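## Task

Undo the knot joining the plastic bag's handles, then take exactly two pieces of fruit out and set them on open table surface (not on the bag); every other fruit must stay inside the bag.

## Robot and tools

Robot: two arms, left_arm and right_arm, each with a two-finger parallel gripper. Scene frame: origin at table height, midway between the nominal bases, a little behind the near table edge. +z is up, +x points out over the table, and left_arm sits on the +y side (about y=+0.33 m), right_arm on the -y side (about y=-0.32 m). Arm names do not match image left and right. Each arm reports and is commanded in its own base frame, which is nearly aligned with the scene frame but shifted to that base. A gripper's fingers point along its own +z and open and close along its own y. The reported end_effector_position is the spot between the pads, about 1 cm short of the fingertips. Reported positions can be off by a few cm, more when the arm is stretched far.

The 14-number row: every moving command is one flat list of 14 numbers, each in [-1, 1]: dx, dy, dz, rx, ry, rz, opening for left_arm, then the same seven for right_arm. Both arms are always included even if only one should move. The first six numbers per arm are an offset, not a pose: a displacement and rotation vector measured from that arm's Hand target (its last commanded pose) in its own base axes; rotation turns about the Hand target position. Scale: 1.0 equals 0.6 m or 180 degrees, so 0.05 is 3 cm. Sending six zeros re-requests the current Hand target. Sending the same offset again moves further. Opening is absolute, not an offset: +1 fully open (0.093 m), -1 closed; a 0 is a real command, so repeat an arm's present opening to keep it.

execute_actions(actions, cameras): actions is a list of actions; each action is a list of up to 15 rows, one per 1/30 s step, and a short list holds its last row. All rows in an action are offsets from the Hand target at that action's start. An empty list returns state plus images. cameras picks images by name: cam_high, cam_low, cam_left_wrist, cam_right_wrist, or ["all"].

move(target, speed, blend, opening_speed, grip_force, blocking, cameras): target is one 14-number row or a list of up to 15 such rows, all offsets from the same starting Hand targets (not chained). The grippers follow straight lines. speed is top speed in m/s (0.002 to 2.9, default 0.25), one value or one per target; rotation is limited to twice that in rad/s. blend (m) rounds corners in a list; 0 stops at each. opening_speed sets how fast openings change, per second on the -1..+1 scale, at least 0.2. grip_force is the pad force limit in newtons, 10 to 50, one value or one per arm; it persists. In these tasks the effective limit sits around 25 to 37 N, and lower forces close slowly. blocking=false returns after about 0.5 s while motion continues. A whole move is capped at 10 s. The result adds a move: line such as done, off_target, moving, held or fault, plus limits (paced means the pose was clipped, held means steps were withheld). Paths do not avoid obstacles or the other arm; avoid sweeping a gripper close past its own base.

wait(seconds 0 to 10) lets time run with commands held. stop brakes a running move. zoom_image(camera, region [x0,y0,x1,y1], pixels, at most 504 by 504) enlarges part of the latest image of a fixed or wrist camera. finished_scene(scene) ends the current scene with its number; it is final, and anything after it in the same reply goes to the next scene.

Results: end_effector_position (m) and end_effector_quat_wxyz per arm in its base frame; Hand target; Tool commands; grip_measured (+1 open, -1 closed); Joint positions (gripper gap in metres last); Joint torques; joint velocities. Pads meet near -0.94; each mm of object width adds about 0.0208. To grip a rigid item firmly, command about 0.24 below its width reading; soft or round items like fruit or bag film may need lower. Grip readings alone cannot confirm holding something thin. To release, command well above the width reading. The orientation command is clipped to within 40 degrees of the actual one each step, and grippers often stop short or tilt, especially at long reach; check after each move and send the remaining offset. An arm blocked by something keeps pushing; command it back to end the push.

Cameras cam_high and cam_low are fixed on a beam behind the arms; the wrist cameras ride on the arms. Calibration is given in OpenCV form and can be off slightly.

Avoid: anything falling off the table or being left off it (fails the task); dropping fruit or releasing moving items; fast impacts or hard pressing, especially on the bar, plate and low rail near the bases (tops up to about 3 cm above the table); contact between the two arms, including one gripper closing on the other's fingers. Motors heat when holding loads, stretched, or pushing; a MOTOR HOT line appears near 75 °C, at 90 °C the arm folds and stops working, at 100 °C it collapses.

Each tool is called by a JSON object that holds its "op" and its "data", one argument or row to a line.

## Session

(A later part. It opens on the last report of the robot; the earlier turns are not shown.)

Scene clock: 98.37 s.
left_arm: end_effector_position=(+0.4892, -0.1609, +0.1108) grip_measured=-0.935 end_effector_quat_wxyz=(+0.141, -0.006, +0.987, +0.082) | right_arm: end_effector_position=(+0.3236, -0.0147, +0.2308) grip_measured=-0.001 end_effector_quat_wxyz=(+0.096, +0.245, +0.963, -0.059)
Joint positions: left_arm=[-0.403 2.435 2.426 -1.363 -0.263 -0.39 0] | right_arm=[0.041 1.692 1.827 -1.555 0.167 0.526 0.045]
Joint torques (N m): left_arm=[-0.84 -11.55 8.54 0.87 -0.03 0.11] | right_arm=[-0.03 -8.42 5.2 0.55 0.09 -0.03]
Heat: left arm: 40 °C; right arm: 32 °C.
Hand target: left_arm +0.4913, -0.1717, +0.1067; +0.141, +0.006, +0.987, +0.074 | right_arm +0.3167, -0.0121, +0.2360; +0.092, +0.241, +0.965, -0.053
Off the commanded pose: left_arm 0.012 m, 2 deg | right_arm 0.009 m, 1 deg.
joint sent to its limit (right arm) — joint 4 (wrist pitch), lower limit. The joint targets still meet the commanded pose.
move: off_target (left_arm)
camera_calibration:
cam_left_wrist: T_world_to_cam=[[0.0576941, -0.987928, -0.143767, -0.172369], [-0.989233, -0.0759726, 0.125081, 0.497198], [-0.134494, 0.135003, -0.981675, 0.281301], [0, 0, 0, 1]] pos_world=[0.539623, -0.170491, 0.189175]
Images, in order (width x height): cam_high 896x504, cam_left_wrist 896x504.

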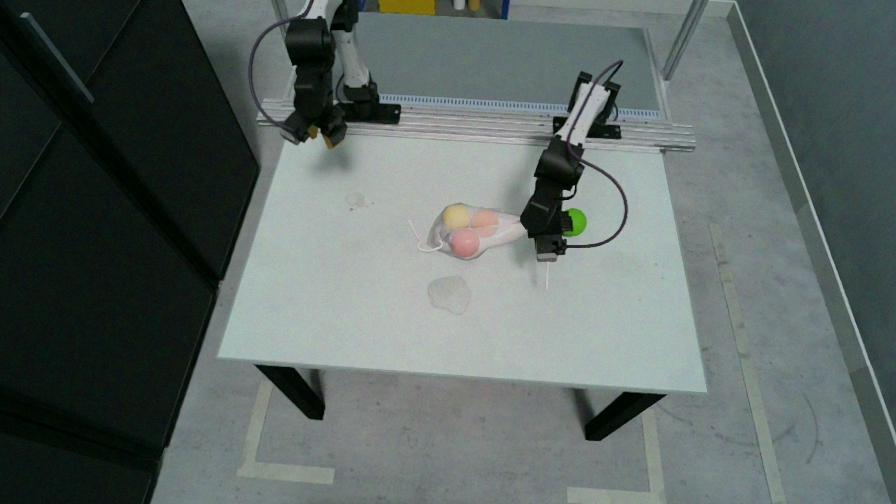

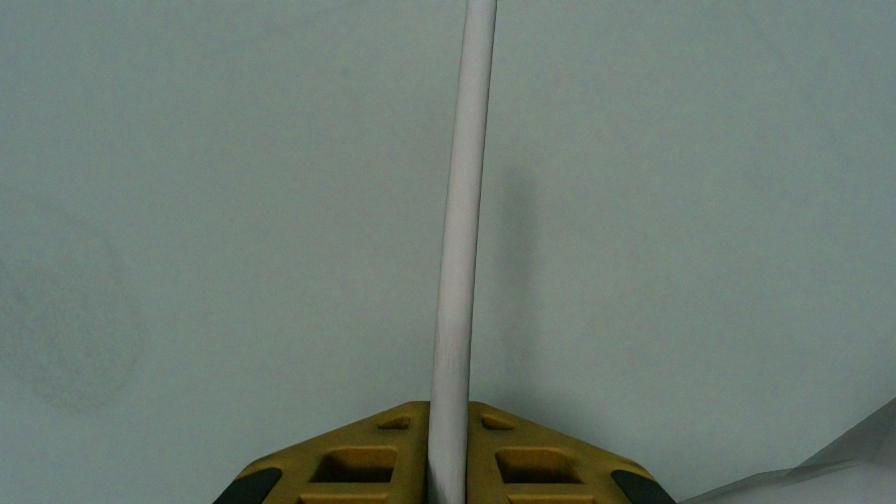

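{"op": "move", "data": {
  "target": [0,0,0,0,0,0,-1,0.05,0.43,0.02,0,0,0,0],
  "cameras": ["cam_right_wrist","cam_low"]
}}

Scene clock: 100.70 s.
left_arm: end_effector_position=(+0.4892, -0.1609, +0.1108) grip_measured=-0.935 end_effector_quat_wxyz=(+0.141, -0.006, +0.987, +0.082) | right_arm: end_effector_position=(+0.3438, +0.2428, +0.2489) grip_measured=-0.001 end_effector_quat_wxyz=(+0.175, +0.222, +0.958, +0.047)
Joint positions: left_arm=[-0.403 2.435 2.426 -1.363 -0.263 -0.389 0] | right_arm=[0.704 2.008 2.285 -1.557 0.223 1.127 0.045]
Joint torques (N m): left_arm=[-0.8 -11.51 8.54 0.87 -0.03 0.11] | right_arm=[0.02 -6.79 8.05 0.8 0.33 0.12]
Heat: left arm: 40 °C; right arm: 32 °C.
Hand target: left_arm +0.4913, -0.1717, +0.1067; +0.141, +0.006, +0.987, +0.074 | right_arm +0.3467, +0.2459, +0.2481; +0.092, +0.241, +0.965, -0.053
Off the commanded pose: left_arm 0.012 m, 2 deg | right_arm 0.004 m, 15 deg.
joint sent to its limit (right arm) — joint 4 (wrist pitch), lower limit. The joint targets are off in orientation, not in position.
move: off_target (left_arm, right_arm)
camera_calibration:
cam_right_wrist: T_world_to_cam=[[-0.404143, -0.904813, -0.134094, 0.387637], [-0.912886, 0.389769, 0.121322, 0.228508], [-0.0575085, 0.171444, -0.983514, 0.312494], [0, 0, 0, 1]] pos_world=[0.383234, 0.208099, 0.331599]
Images, in order (width x height): cam_low 896x504, cam_right_wrist 896x504.

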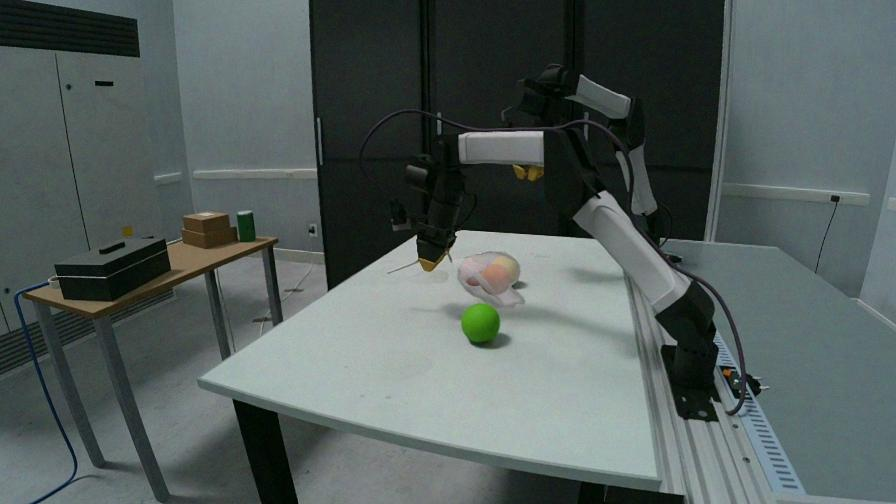

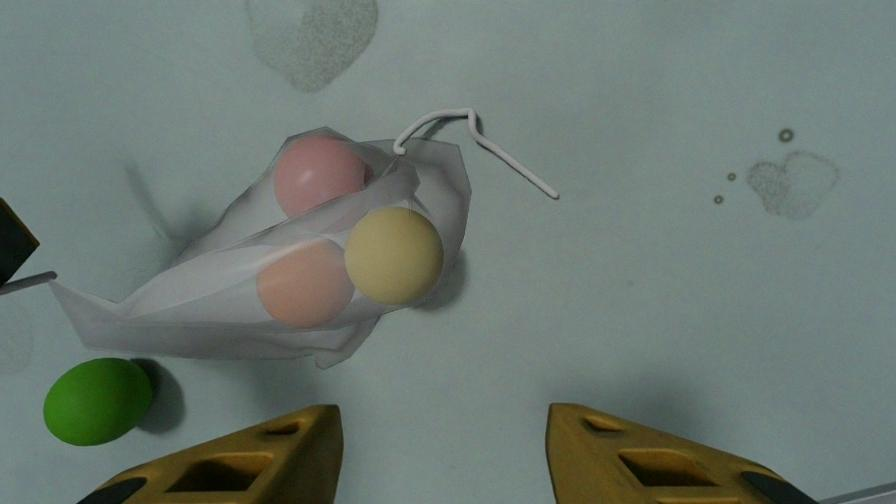

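{"op": "zoom_image", "data": {
  "camera": "cam_right_wrist",
  "region": [220, 100, 520, 390]
}}

Scaled by 1.680 from the camera's 896x504 image, which has a finer 1280x720 frame.

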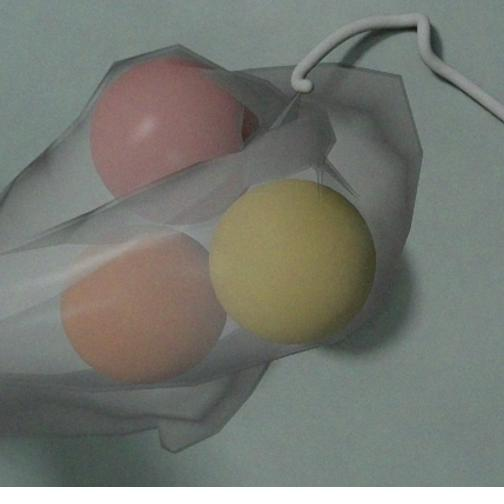

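{"op": "move", "data": {
  "target": [0,0,0,0,0,0,-1,0.048,0.085,-0.15,0.012,0.071,0.376,1],
  "cameras": ["cam_right_wrist"]
}}

Scene clock: 105.87 s.
left_arm: end_effector_position=(+0.4892, -0.1609, +0.1108) grip_measured=-0.935 end_effector_quat_wxyz=(+0.141, -0.006, +0.987, +0.082) | right_arm: end_effector_position=(+0.3752, +0.2911, +0.1622) grip_measured=+1.000 end_effector_quat_wxyz=(+0.080, -0.334, +0.939, +0.020)
Joint positions: left_arm=[-0.403 2.435 2.426 -1.363 -0.263 -0.389 0] | right_arm=[0.664 2.331 2.483 -1.557 0.012 -0.02 0.093]
Joint torques (N m): left_arm=[-0.81 -11.51 8.51 0.89 -0.04 0.11] | right_arm=[0.24 -8.64 8.29 0.62 0 -0.03]
Heat: left arm: 41 °C; right arm: 32 °C.
Hand target: left_arm +0.4913, -0.1717, +0.1067; +0.141, +0.006, +0.987, +0.074 | right_arm +0.3755, +0.2969, +0.1581; +0.000, -0.341, +0.940, -0.001
Off the commanded pose: left_arm 0.012 m, 2 deg | right_arm 0.007 m, 10 deg.
joint sent to its limit (right arm) — joint 4 (wrist pitch), lower limit. The joint targets are off in orientation, not in position.
move: off_target (left_arm, right_arm)
camera_calibration:
cam_right_wrist: T_world_to_cam=[[0.639664, -0.76722, 0.0469501, -0.0286672], [-0.745822, -0.604727, 0.279383, 0.450084], [-0.185956, -0.213728, -0.959031, 0.37704], [0, 0, 0, 1]] pos_world=[0.424133, 0.330768, 0.237193]
Images, in order (width x height): cam_right_wrist 896x504.

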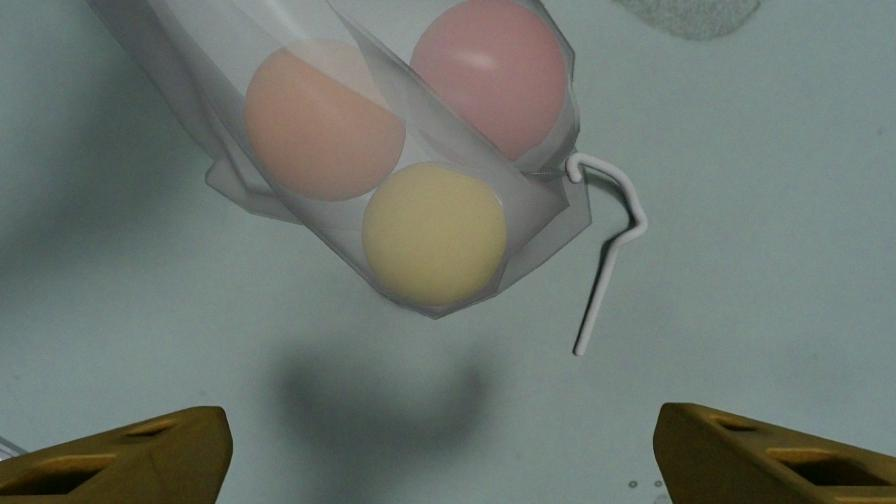

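{"op": "zoom_image", "data": {
  "camera": "cam_right_wrist",
  "region": [230, 0, 630, 330]
}}

Scaled by 1.260 from the camera's 896x504 image, which has a finer 1280x720 frame.

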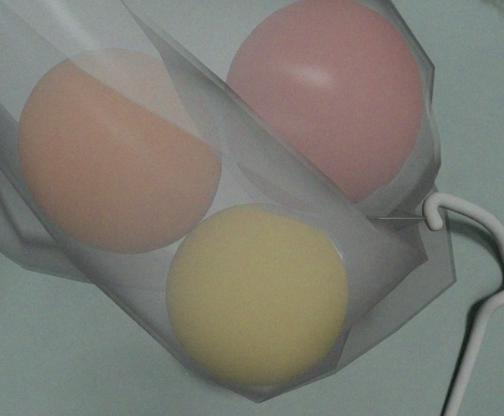

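{"op": "move", "data": {
  "target": [0,0,0,0,0,0,-1,0.0,0.05,0.04,0,0,-0.233,1],
  "cameras": ["cam_right_wrist"]
}}

{"op": "zoom_image", "data": {
  "camera": "cam_right_wrist",
  "region": [230, 60, 630, 390]
}}

Scene clock: 109.70 s.
left_arm: end_effector_position=(+0.4892, -0.1609, +0.1108) grip_measured=-0.935 end_effector_quat_wxyz=(+0.141, -0.006, +0.987, +0.082) | right_arm: end_effector_position=(+0.3766, +0.3194, +0.1883) grip_measured=+1.000 end_effector_quat_wxyz=(+0.108, +0.017, +0.990, +0.085)
Joint positions: left_arm=[-0.403 2.435 2.426 -1.363 -0.263 -0.389 0] | right_arm=[0.709 2.357 2.619 -1.557 0.016 0.742 0.093]
Joint torques (N m): left_arm=[-0.8 -11.54 8.55 0.88 -0.04 0.11] | right_arm=[0.49 -8.36 8.06 0.82 0.04 0.11]
Heat: left arm: 42 °C; right arm: 33 °C.
Hand target: left_arm +0.4913, -0.1717, +0.1067; +0.141, +0.006, +0.987, +0.074 | right_arm +0.3755, +0.3269, +0.1821; -0.001, +0.018, +1.000, +0.000
Off the commanded pose: left_arm 0.012 m, 2 deg | right_arm 0.010 m, 16 deg.
joint sent to its limit (right arm) — joint 4 (wrist pitch), lower limit. The joint targets are off in orientation, not in position.
move: off_target (left_arm, right_arm)
camera_calibration:
cam_right_wrist: T_world_to_cam=[[-0.00442444, -0.990046, -0.140673, 0.339982], [-0.973725, -0.0277644, 0.22603, 0.372575], [-0.227686, 0.137976, -0.96391, 0.312734], [0, 0, 0, 1]] pos_world=[0.435495, 0.303792, 0.26506]
Images, in order (width x height): cam_right_wrist 896x504.

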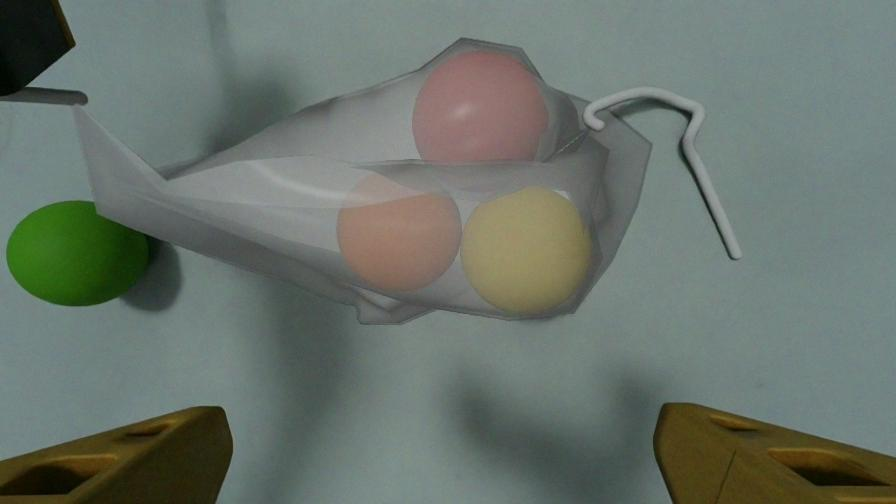

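Scaled by 1.260 from the camera's 896x504 image, which has a finer 1280x720 frame.

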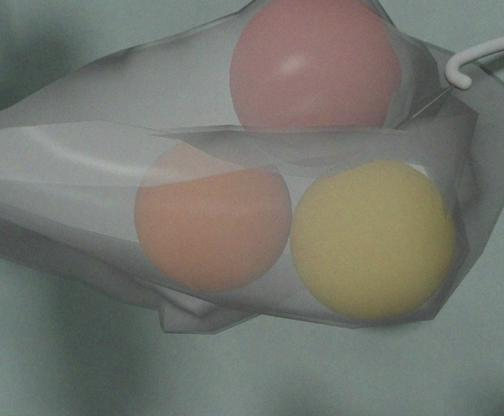

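{"op": "move", "data": {
  "target": [
    [0,0,0,0,0,0,-1,0.137,-0.007,-0.1,0,0,0,1],
    [0,0,0,0,0,0,-1,0.137,-0.007,-0.25,0,0,0,1],
    [0,0,0,0,0,0,-1,0.137,-0.007,-0.25,0,0,0,0.15]
  ],
  "speed": 0.15,
  "cameras": ["cam_right_wrist","cam_high"]
}}

Scene clock: 114.30 s.
left_arm: end_effector_position=(+0.4892, -0.1610, +0.1107) grip_measured=-0.935 end_effector_quat_wxyz=(+0.141, -0.006, +0.987, +0.082) | right_arm: end_effector_position=(+0.4566, +0.3156, +0.0409) grip_measured=+0.180 end_effector_quat_wxyz=(+0.080, +0.024, +0.995, +0.053)
Joint positions: left_arm=[-0.403 2.435 2.426 -1.363 -0.262 -0.389 0] | right_arm=[0.608 2.793 2.855 -1.441 0.01 0.656 0.054]
Joint torques (N m): left_arm=[-0.77 -11.59 8.57 0.86 -0.04 0.11] | right_arm=[0.28 -11.08 7.43 0.91 0.07 -0.03]
Heat: left arm: 42 °C; right arm: 33 °C.
Hand target: left_arm +0.4912, -0.1718, +0.1066; +0.141, +0.006, +0.987, +0.074 | right_arm +0.4578, +0.3227, +0.0321; +0.000, +0.018, +1.000, +0.000
Off the commanded pose: left_arm 0.012 m, 2 deg | right_arm 0.011 m, 11 deg.
elbow stopped short (right arm): the move would have taken joint 3 (elbow) straighter than the controller allows.
move: off_target (left_arm, right_arm); target 3's new opening was sent with right_arm's hand 0.011 m and 10 deg from that target
camera_calibration:
cam_right_wrist: T_world_to_cam=[[-0.0268489, -0.996661, -0.0771059, 0.325629], [-0.958978, 0.00390451, 0.283455, 0.464621], [-0.282207, 0.0815533, -0.955881, 0.231744], [0, 0, 0, 1]] pos_world=[0.519703, 0.303828, 0.114928]
Images, in order (width x height): cam_high 896x504, cam_right_wrist 896x504.

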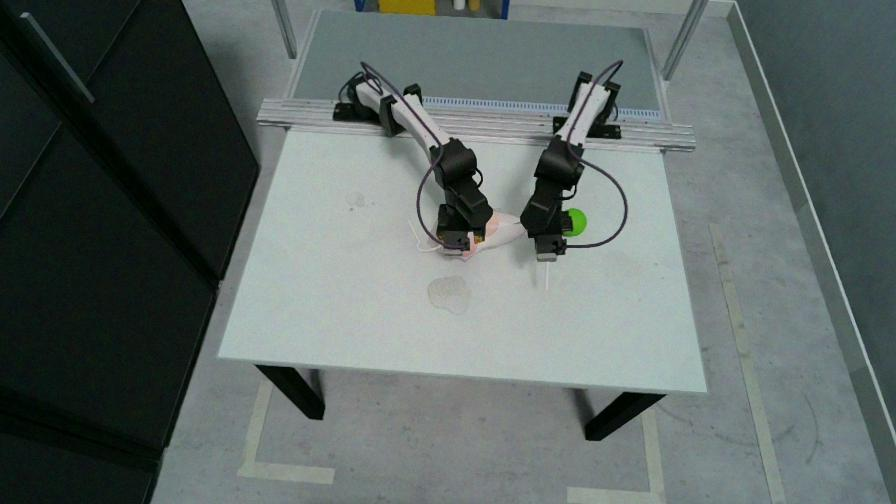

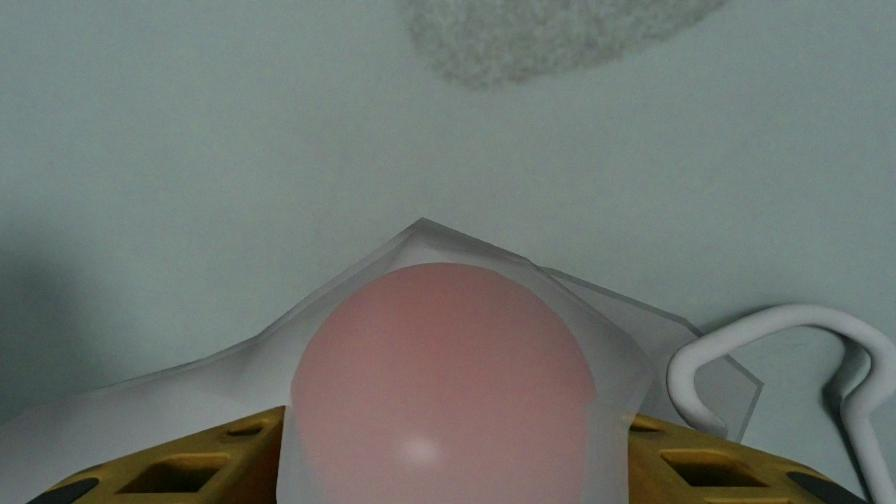

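{"op": "move", "data": {
  "target": [0,0,0,0,0,0,-1,-0.03,-0.05,0.22,0,0,0,0.1],
  "speed": 0.12,
  "cameras": ["cam_right_wrist","cam_high","cam_low"]
}}

{"op": "zoom_image", "data": {
  "camera": "cam_low",
  "region": [380, 160, 600, 360]
}}

Scene clock: 116.43 s.
left_arm: end_effector_position=(+0.4892, -0.1610, +0.1107) grip_measured=-0.935 end_effector_quat_wxyz=(+0.141, -0.006, +0.987, +0.082) | right_arm: end_effector_position=(+0.4455, +0.2936, +0.1493) grip_measured=+0.099 end_effector_quat_wxyz=(+0.126, +0.022, +0.988, +0.082)
Joint positions: left_arm=[-0.403 2.435 2.426 -1.363 -0.262 -0.389 0] | right_arm=[0.586 2.575 2.855 -1.55 0.009 0.629 0.05]
Joint torques (N m): left_arm=[-0.85 -11.54 8.49 0.87 -0.03 0.11] | right_arm=[-0.03 -14.68 5.2 0.79 0.04 -0.04]
Heat: left arm: 43 °C; right arm: 34 °C.
Hand target: left_arm +0.4912, -0.1717, +0.1067; +0.141, +0.006, +0.987, +0.074 | right_arm +0.4397, +0.2928, +0.1641; -0.001, +0.017, +1.000, +0.000
Off the commanded pose: left_arm 0.012 m, 2 deg | right_arm 0.016 m, 17 deg.
elbow stopped short (right arm): the move would have taken joint 3 (elbow) straighter than the controller allows.
joint sent to its limit (right arm) — joint 4 (wrist pitch), lower limit. The joint targets are off in orientation, not in position.
move: off_target (left_arm, right_arm)
camera_calibration:
cam_right_wrist: T_world_to_cam=[[-0.0128666, -0.990707, -0.135406, 0.31245], [-0.981297, -0.0135012, 0.192028, 0.452041], [-0.192072, 0.135344, -0.972003, 0.280466], [0, 0, 0, 1]] pos_world=[0.501476, 0.27769, 0.228117]
Images, in order (width x height): cam_high 896x504, cam_low 896x504, cam_right_wrist 896x504.

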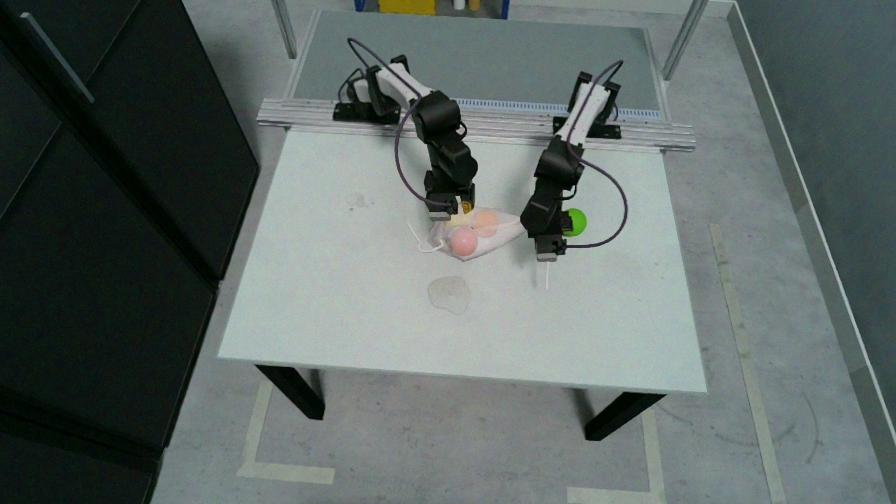

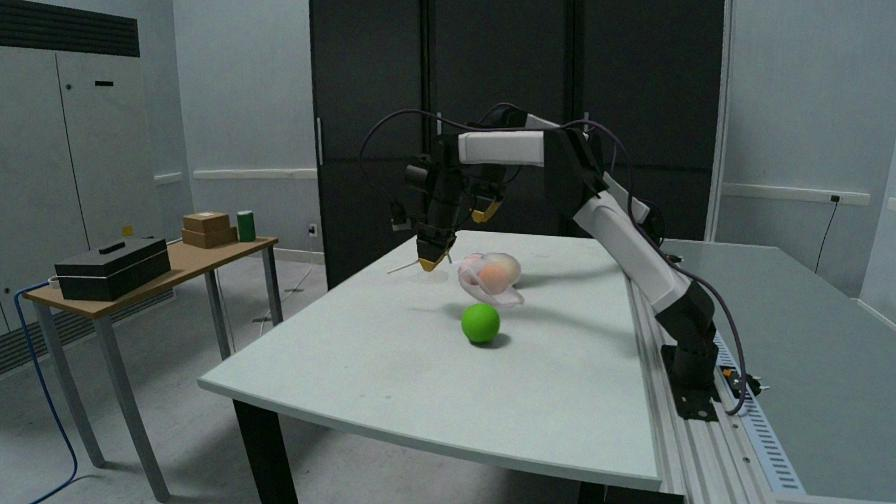

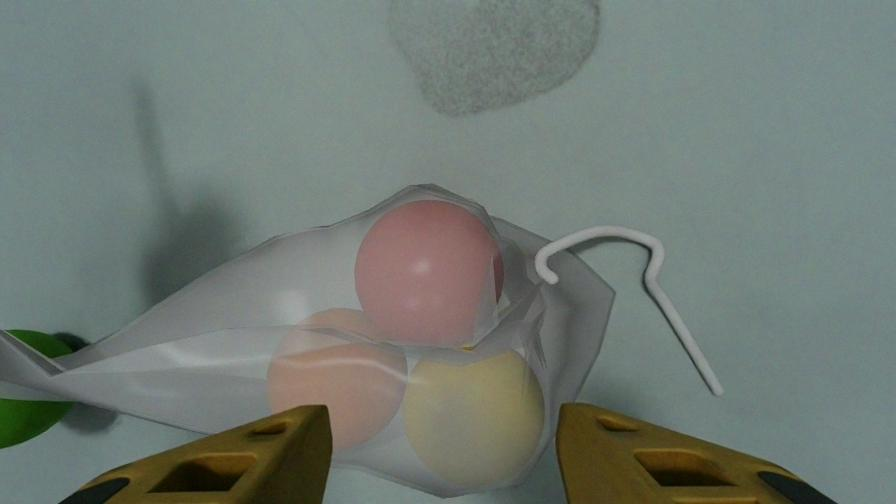

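Scaled by 2.291 from the camera's 896x504 image, which has a finer 1280x720 frame.

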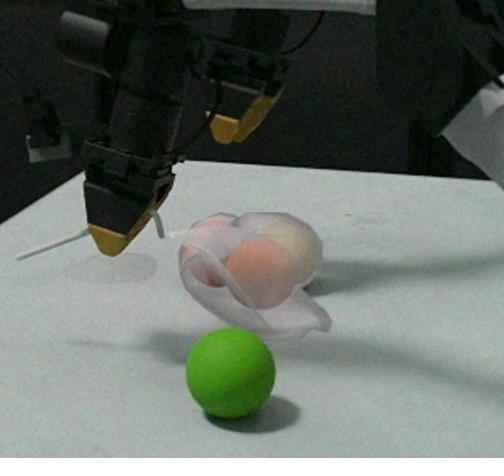

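{"op": "move", "data": {
  "target": [
    [0,0,0,0,0,0,-1,-0.15,-0.5,0.05,0,0,0,0.5],
    [0.0,-0.05,0.1,0,0,0,-1,-0.2,-0.6,0.05,0,0,0,0.5],
    [-0.06,-0.3,0.12,0,0,0,-1,-0.2,-0.6,0.05,0,0,0,0.5],
    [-0.06,-0.38,0.04,0,0,0,-1,-0.2,-0.6,0.05,0,0,0,0.5]
  ],
  "blend": 0.03,
  "cameras": ["cam_high","cam_low"]
}}

{"op": "zoom_image", "data": {
  "camera": "cam_low",
  "region": [380, 160, 600, 360]
}}

{"op": "zoom_image", "data": {
  "camera": "cam_high",
  "region": [380, 150, 540, 280]
}}

Scene clock: 120.97 s.
left_arm: end_effector_position=(+0.4540, -0.3922, +0.1285) grip_measured=-0.935 end_effector_quat_wxyz=(+0.282, +0.040, +0.957, -0.045) | right_arm: end_effector_position=(+0.3277, -0.0702, +0.1860) grip_measured=+0.499 end_effector_quat_wxyz=(+0.010, +0.023, +1.000, -0.002)
Joint positions: left_arm=[-0.8 2.674 2.851 -1.252 -0.315 -0.637 0] | right_arm=[-0.211 1.82 1.816 -1.547 -0.001 -0.164 0.069]
Joint torques (N m): left_arm=[-0.44 -13.87 7.64 1.55 -0.26 -0.11] | right_arm=[0.13 -9.84 5.18 0.2 0.14 -0.01]
Heat: left arm: 43 °C; right arm: 35 °C.
Hand target: left_arm +0.4552, -0.3998, +0.1305; +0.140, +0.006, +0.987, +0.074 | right_arm +0.3197, -0.0672, +0.1942; -0.001, +0.018, +1.000, -0.001
Off the commanded pose: left_arm 0.008 m, 22 deg | right_arm 0.012 m, 1 deg.
elbow stopped short (left arm): the move would have taken joint 3 (elbow) straighter than the controller allows.
joint sent to its limit (right arm) — joint 4 (wrist pitch), lower limit. The joint targets still meet the commanded pose.
move: off_target (left_arm, right_arm)
Images, in order (width x height): cam_high 896x504, cam_low 896x504.

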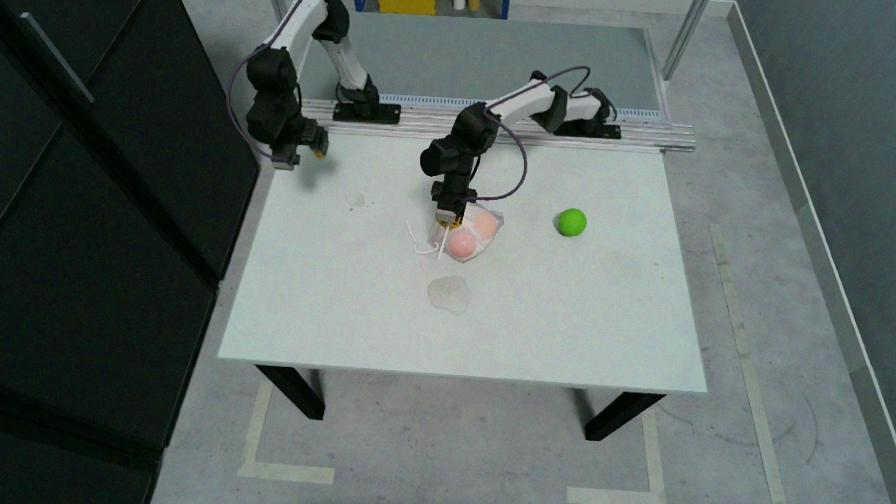

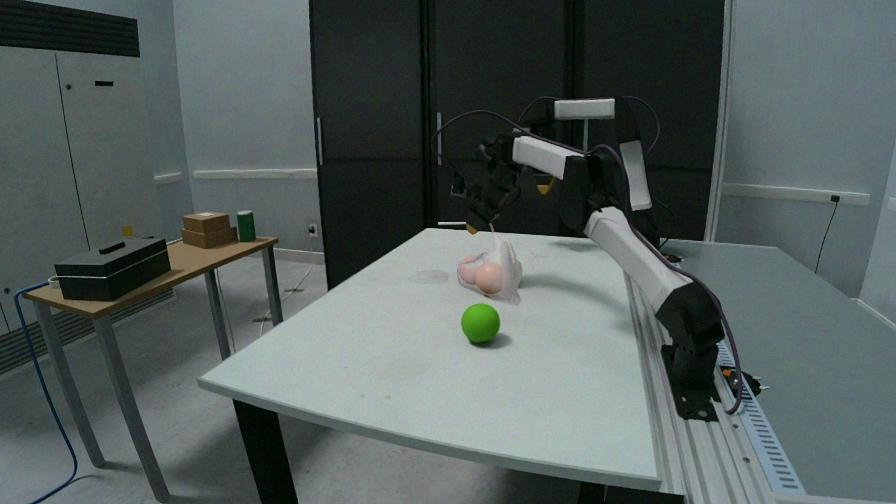

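Scaled by 2.291 from the camera's 896x504 image, which has a finer 1280x720 frame.

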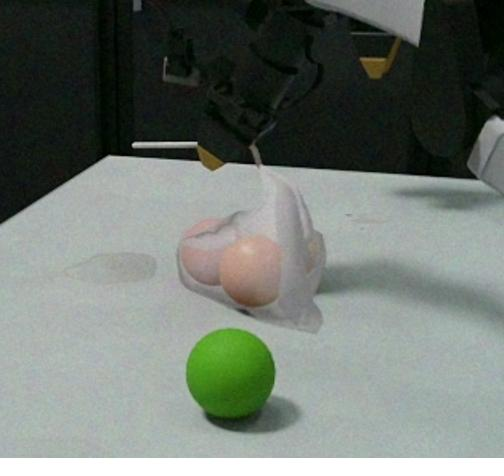

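Scaled by 3.150 from the camera's 896x504 image, which has a finer 1280x720 frame.

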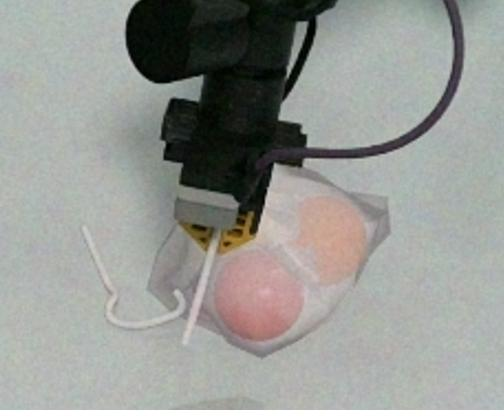

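{"op": "move", "data": {
  "target": [
    [-0.07,-0.09,-0.01,0,0,0,-1,0,0,0,0,0,0,0.5],
    [-0.1,-0.12,-0.08,0,0,0,-1,0,0,0,0,0,0,0.5]
  ],
  "speed": 0.15,
  "cameras": ["cam_high","cam_low"]
}}

{"op": "zoom_image", "data": {
  "camera": "cam_low",
  "region": [380, 160, 600, 360]
}}

{"op": "zoom_image", "data": {
  "camera": "cam_high",
  "region": [380, 150, 540, 280]
}}

Scene clock: 125.50 s.
left_arm: end_effector_position=(+0.3983, -0.4604, +0.0905) grip_measured=-0.935 end_effector_quat_wxyz=(+0.269, +0.038, +0.960, -0.070) | right_arm: end_effector_position=(+0.3277, -0.0702, +0.1860) grip_measured=+0.499 end_effector_quat_wxyz=(+0.010, +0.023, +1.000, -0.002)
Joint positions: left_arm=[-0.947 2.749 2.851 -1.207 -0.33 -0.789 0] | right_arm=[-0.211 1.82 1.816 -1.547 -0.001 -0.164 0.069]
Joint torques (N m): left_arm=[-0.94 -12.96 7.82 1.51 -0.21 -0.09] | right_arm=[0.12 -9.88 5.22 0.21 0.1 -0.03]
Heat: left arm: 43 °C; right arm: 36 °C.
Hand target: left_arm +0.3953, -0.4717, +0.0825; +0.140, +0.006, +0.987, +0.074 | right_arm +0.3197, -0.0672, +0.1942; -0.001, +0.018, +1.000, -0.001
Off the commanded pose: left_arm 0.014 m, 23 deg | right_arm 0.012 m, 1 deg.
elbow stopped short (left arm): the move would have taken joint 3 (elbow) straighter than the controller allows.
joint sent to its limit (right arm) — joint 4 (wrist pitch), lower limit. The joint targets still meet the commanded pose.
move: off_target (left_arm, right_arm)
Images, in order (width x height): cam_high 896x504, cam_low 896x504.

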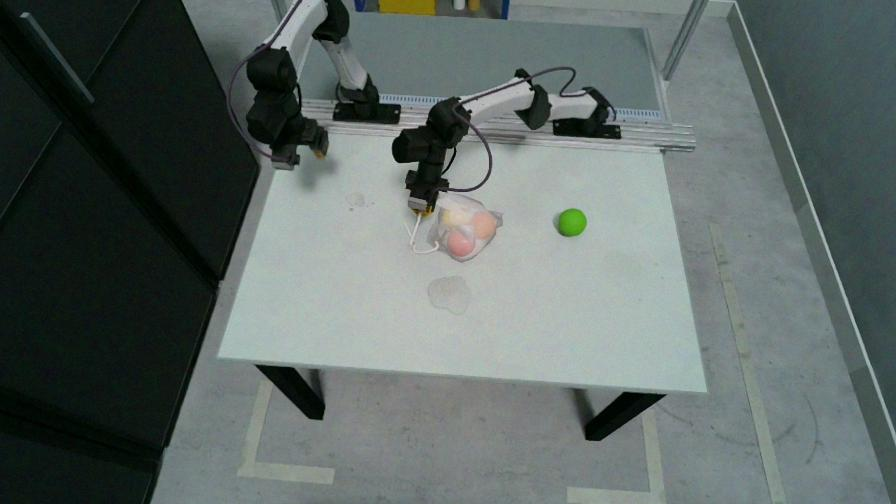

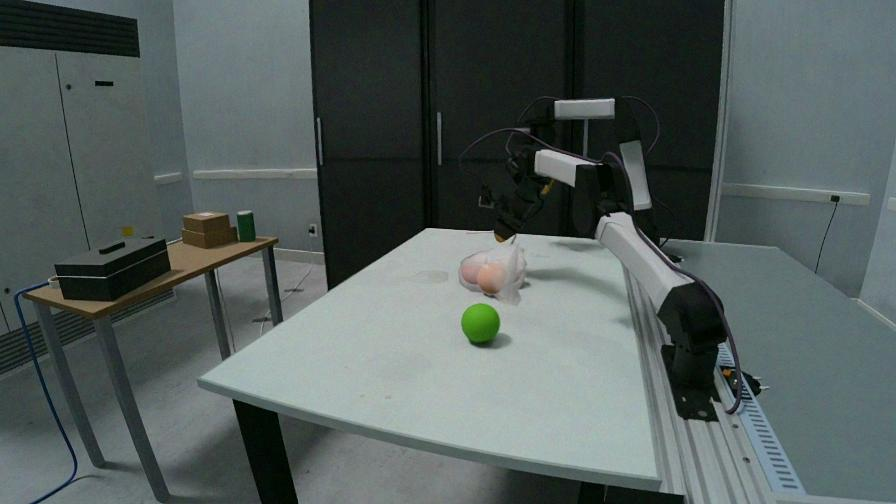

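Scaled by 2.291 from the camera's 896x504 image, which has a finer 1280x720 frame.

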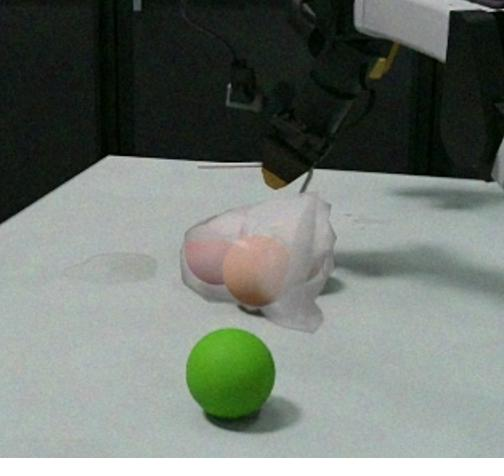

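Scaled by 3.150 from the camera's 896x504 image, which has a finer 1280x720 frame.

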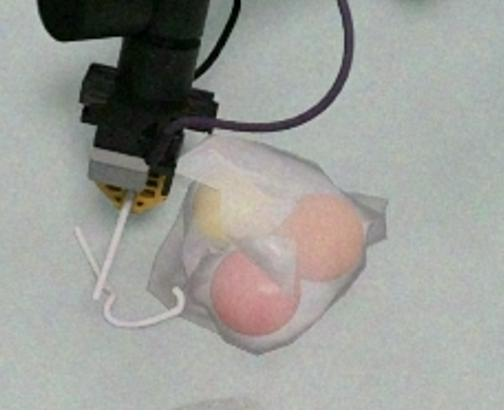

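{"op": "move", "data": {
  "target": [
    [0,0,0,0,0,0,-1,0,0,0,0,0,0,0.5],
    [0,0,0,0,0,0,-0.3,0,0,0,0,0,0,0.5],
    [0,0,0.23,0,0,0,-0.3,0,0,0,0,0,0,0.5],
    [-0.08,0.34,0.25,0,0,0,1,0,0,0,0,0,0,0.5]
  ],
  "cameras": ["cam_high","cam_low","cam_left_wrist"]
}}

{"op": "zoom_image", "data": {
  "camera": "cam_low",
  "region": [380, 160, 600, 360]
}}

{"op": "zoom_image", "data": {
  "camera": "cam_high",
  "region": [380, 150, 540, 280]
}}

Scene clock: 131.80 s.
left_arm: end_effector_position=(+0.3538, -0.2704, +0.2279) grip_measured=+1.000 end_effector_quat_wxyz=(+0.200, +0.009, +0.979, +0.034) | right_arm: end_effector_position=(+0.3277, -0.0702, +0.1860) grip_measured=+0.499 end_effector_quat_wxyz=(+0.010, +0.023, +1.000, -0.002)
Joint positions: left_arm=[-0.774 2.129 2.37 -1.558 -0.325 -0.713 0.093] | right_arm=[-0.211 1.82 1.816 -1.547 -0.001 -0.164 0.069]
Joint torques (N m): left_arm=[0.16 -12.72 4.36 0.84 -0.12 0.11] | right_arm=[0.12 -9.94 5.19 0.22 0.13 -0.02]
Heat: left arm: 45 °C; right arm: 36 °C.
Hand target: left_arm +0.3473, -0.2677, +0.2326; +0.141, +0.006, +0.987, +0.074 | right_arm +0.3197, -0.0672, +0.1942; -0.001, +0.018, +1.000, -0.001
Off the commanded pose: left_arm 0.009 m, 8 deg | right_arm 0.012 m, 1 deg.
elbow stopped short (left arm): the move would have taken joint 3 (elbow) straighter than the controller allows.
joint sent to its limit (left arm) — joint 4 (wrist pitch), lower limit. The joint targets are off in orientation, not in position.
joint sent to its limit (right arm) — joint 4 (wrist pitch), lower limit. The joint targets still meet the commanded pose.
move: off_target (left_arm, right_arm); target 2's new opening was sent with left_arm's hand 0.014 m and 23 deg from that target; target 4's new opening was sent with left_arm's hand 0.009 m and 8 deg from that target
camera_calibration:
cam_left_wrist: T_world_to_cam=[[0.0149412, -0.998607, -0.0506117, -0.264856], [-0.999801, -0.0155896, 0.0124416, 0.386142], [-0.0132133, 0.0504157, -0.998641, 0.330837], [0, 0, 0, 1]] pos_world=[0.394394, -0.275147, 0.312178]
Images, in order (width x height): cam_high 896x504, cam_low 896x504, cam_left_wrist 896x504.

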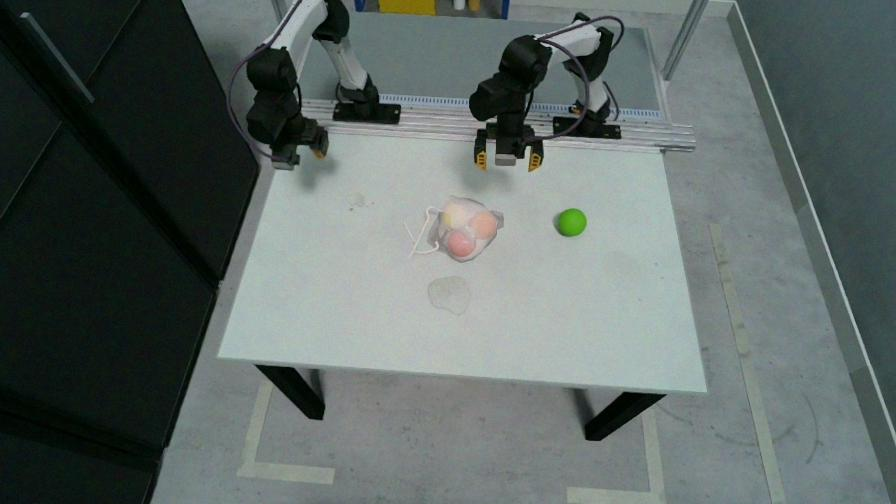

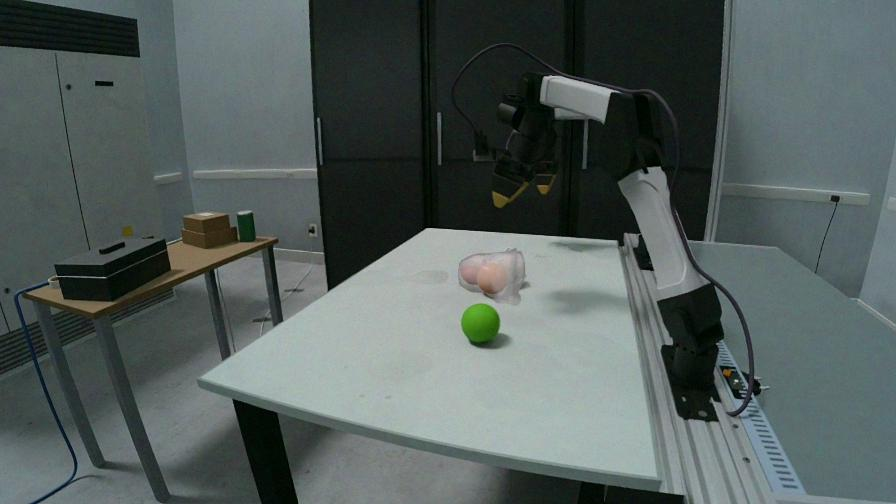

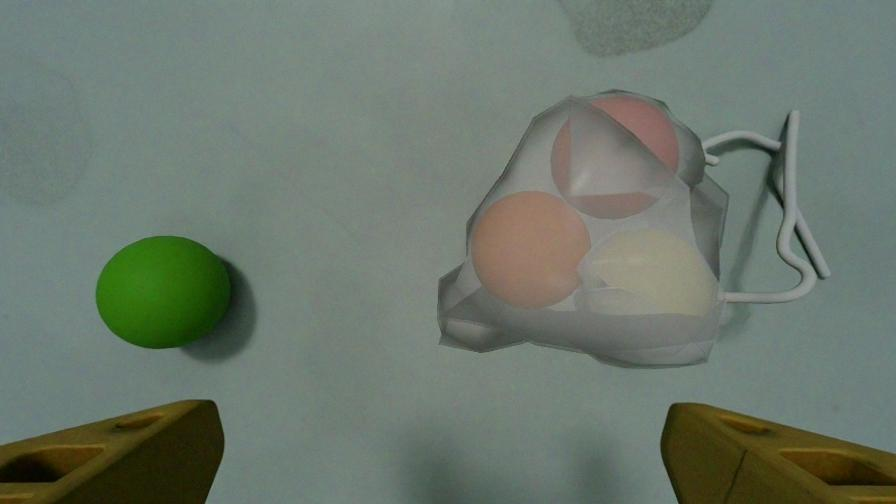

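Scaled by 2.291 from the camera's 896x504 image, which has a finer 1280x720 frame.

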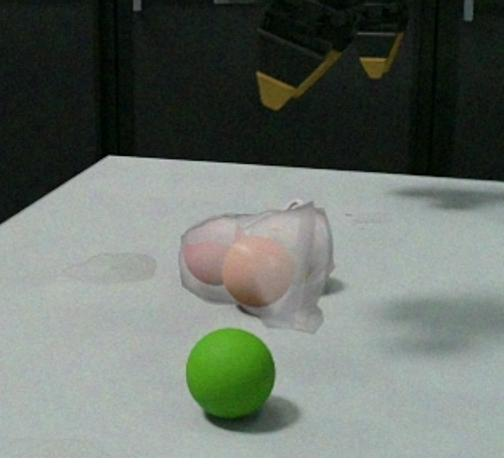

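Scaled by 3.150 from the camera's 896x504 image, which has a finer 1280x720 frame.

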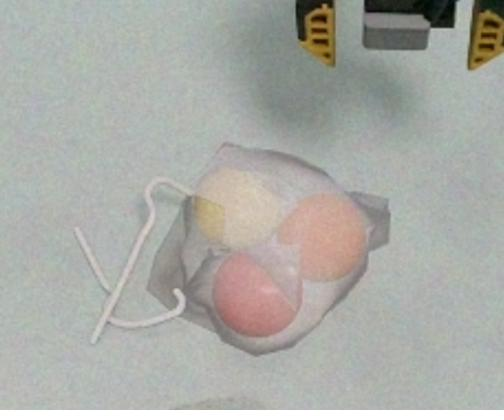

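{"op": "move", "data": {
  "target": [
    [0.072,-0.078,-0.13,0,0,0.25,1,0,0,0,0,0,0,0.5],
    [0.072,-0.078,-0.328,0,0,0.25,1,0,0,0,0,0,0,0.5],
    [0.072,-0.078,-0.328,0,0,0.25,0.15,0,0,0,0,0,0,0.5]
  ],
  "speed": 0.17,
  "cameras": ["cam_left_wrist"]
}}

{"op": "move", "data": {
  "target": [0.0,0.03,0.2,0,0,0,0.1,0,0,0,0,0,0,0.5],
  "speed": 0.13,
  "cameras": ["cam_high","cam_low","cam_left_wrist"]
}}

{"op": "zoom_image", "data": {
  "camera": "cam_low",
  "region": [380, 160, 600, 360]
}}

Scene clock: 137.90 s.
left_arm: end_effector_position=(+0.3900, -0.3122, +0.0389) grip_measured=+0.397 end_effector_quat_wxyz=(+0.131, -0.359, +0.921, +0.080) | right_arm: end_effector_position=(+0.3277, -0.0702, +0.1860) grip_measured=+0.499 end_effector_quat_wxyz=(+0.010, +0.023, +1.000, -0.002)
Joint positions: left_arm=[-0.777 2.701 2.65 -1.56 -0.306 -1.527 0.064] | right_arm=[-0.211 1.82 1.816 -1.547 -0.001 -0.164 0.069]
Joint torques (N m): left_arm=[0.39 -12.81 7.82 0.23 -0.13 -0.1] | right_arm=[0.16 -9.89 5.2 0.19 0.1 -0.04]
Heat: left arm: 45 °C; right arm: 37 °C.
Hand target: left_arm +0.3904, -0.3146, +0.0358; +0.102, -0.372, +0.914, +0.122 | right_arm +0.3197, -0.0672, +0.1942; -0.001, +0.018, +1.000, -0.001
Off the commanded pose: left_arm 0.004 m, 6 deg | right_arm 0.012 m, 1 deg.
joint sent to its limit (left arm) — joint 4 (wrist pitch), lower limit. The joint targets are off in orientation, not in position.
joint sent to its limit (right arm) — joint 4 (wrist pitch), lower limit. The joint targets still meet the commanded pose.
move: off_target (left_arm, right_arm); target 3's new opening was sent with left_arm's hand 0.004 m and 6 deg from that target
camera_calibration:
cam_left_wrist: T_world_to_cam=[[0.698299, -0.714876, -0.0364734, -0.495279], [-0.707965, -0.697274, 0.112225, 0.0934567], [-0.105659, -0.0525451, -0.993013, 0.148449], [0, 0, 0, 1]] pos_world=[0.427702, -0.281098, 0.118859]
Images, in order (width x height): cam_left_wrist 896x504.

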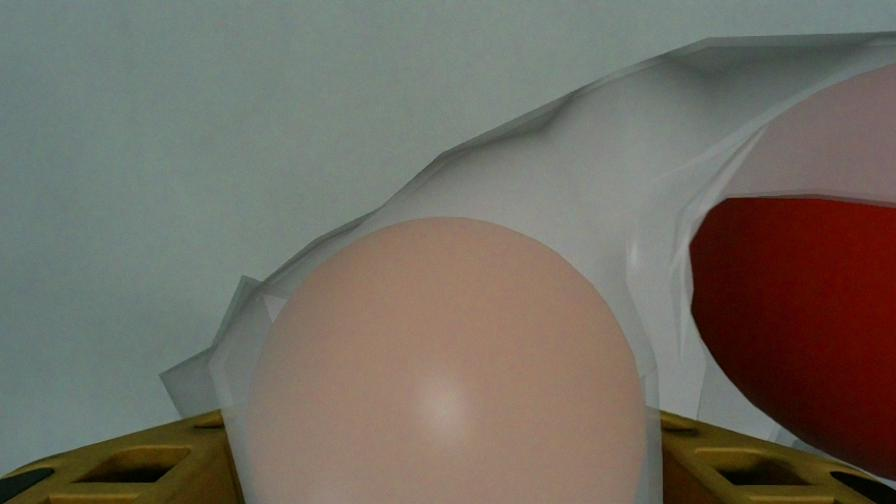

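Scene clock: 139.43 s.
left_arm: end_effector_position=(+0.3928, -0.3014, +0.1441) grip_measured=+0.397 end_effector_quat_wxyz=(+0.168, -0.356, +0.919, +0.000) | right_arm: end_effector_position=(+0.3277, -0.0702, +0.1860) grip_measured=+0.499 end_effector_quat_wxyz=(+0.010, +0.023, +1.000, -0.002)
Joint positions: left_arm=[-0.757 2.448 2.589 -1.56 -0.304 -1.472 0.064] | right_arm=[-0.211 1.82 1.816 -1.547 -0.001 -0.164 0.069]
Joint torques (N m): left_arm=[0.49 -15.49 4.52 0.63 -0.33 0.16] | right_arm=[0.2 -9.94 5.14 0.19 0.1 -0.03]
Heat: left arm: 46 °C; right arm: 37 °C.
Hand target: left_arm +0.3904, -0.2966, +0.1557; +0.101, -0.372, +0.914, +0.122 | right_arm +0.3197, -0.0672, +0.1942; -0.001, +0.018, +1.000, -0.001
Off the commanded pose: left_arm 0.013 m, 16 deg | right_arm 0.012 m, 1 deg.
joint sent to its limit (left arm) — joint 4 (wrist pitch), lower limit. The joint targets are off in orientation, not in position.
joint sent to its limit (right arm) — joint 4 (wrist pitch), lower limit. The joint targets still meet the commanded pose.
move: off_target (left_arm, right_arm)
camera_calibration:
cam_left_wrist: T_world_to_cam=[[0.668091, -0.731095, 0.1384, -0.503815], [-0.743891, -0.660458, 0.102088, 0.117777], [0.0167717, -0.171159, -0.985101, 0.168753], [0, 0, 0, 1]] pos_world=[0.421377, -0.261666, 0.223943]
Images, in order (width x height): cam_high 896x504, cam_low 896x504, cam_left_wrist 896x504.

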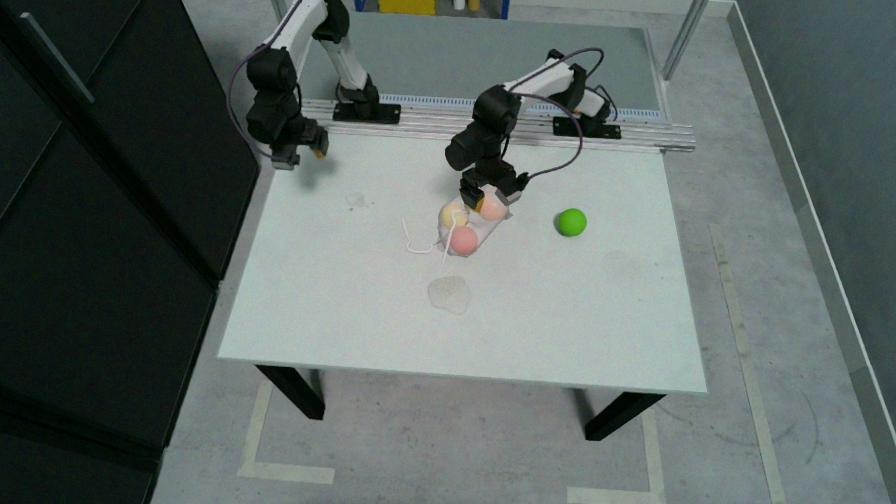

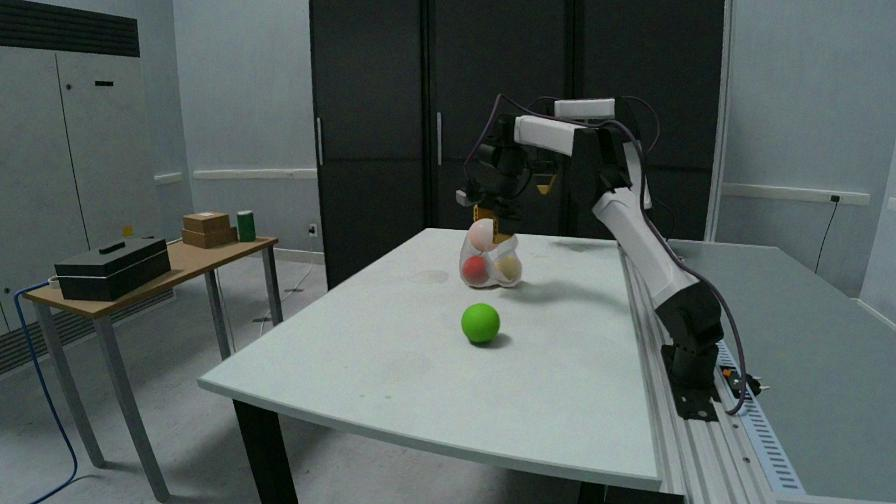

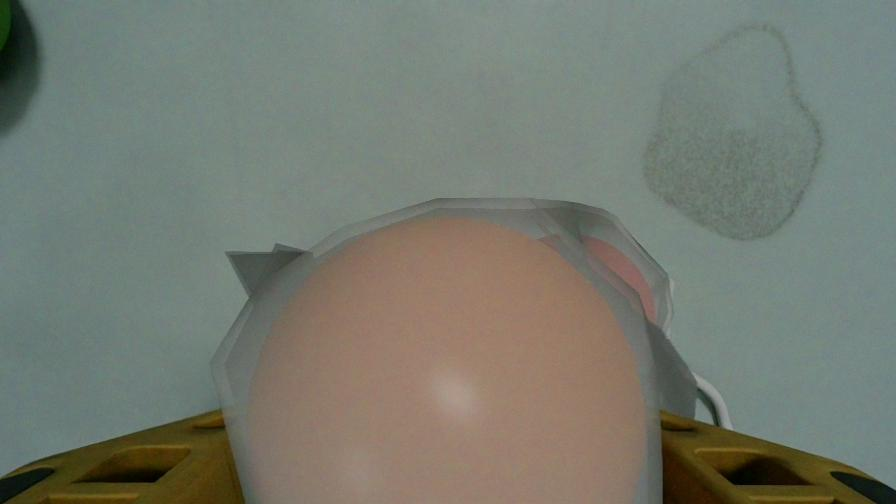

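Scaled by 2.291 from the camera's 896x504 image, which has a finer 1280x720 frame.

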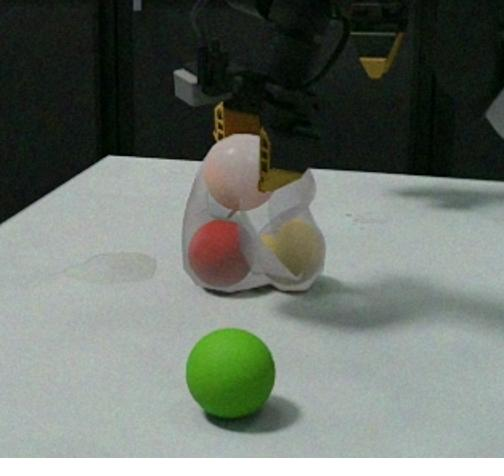

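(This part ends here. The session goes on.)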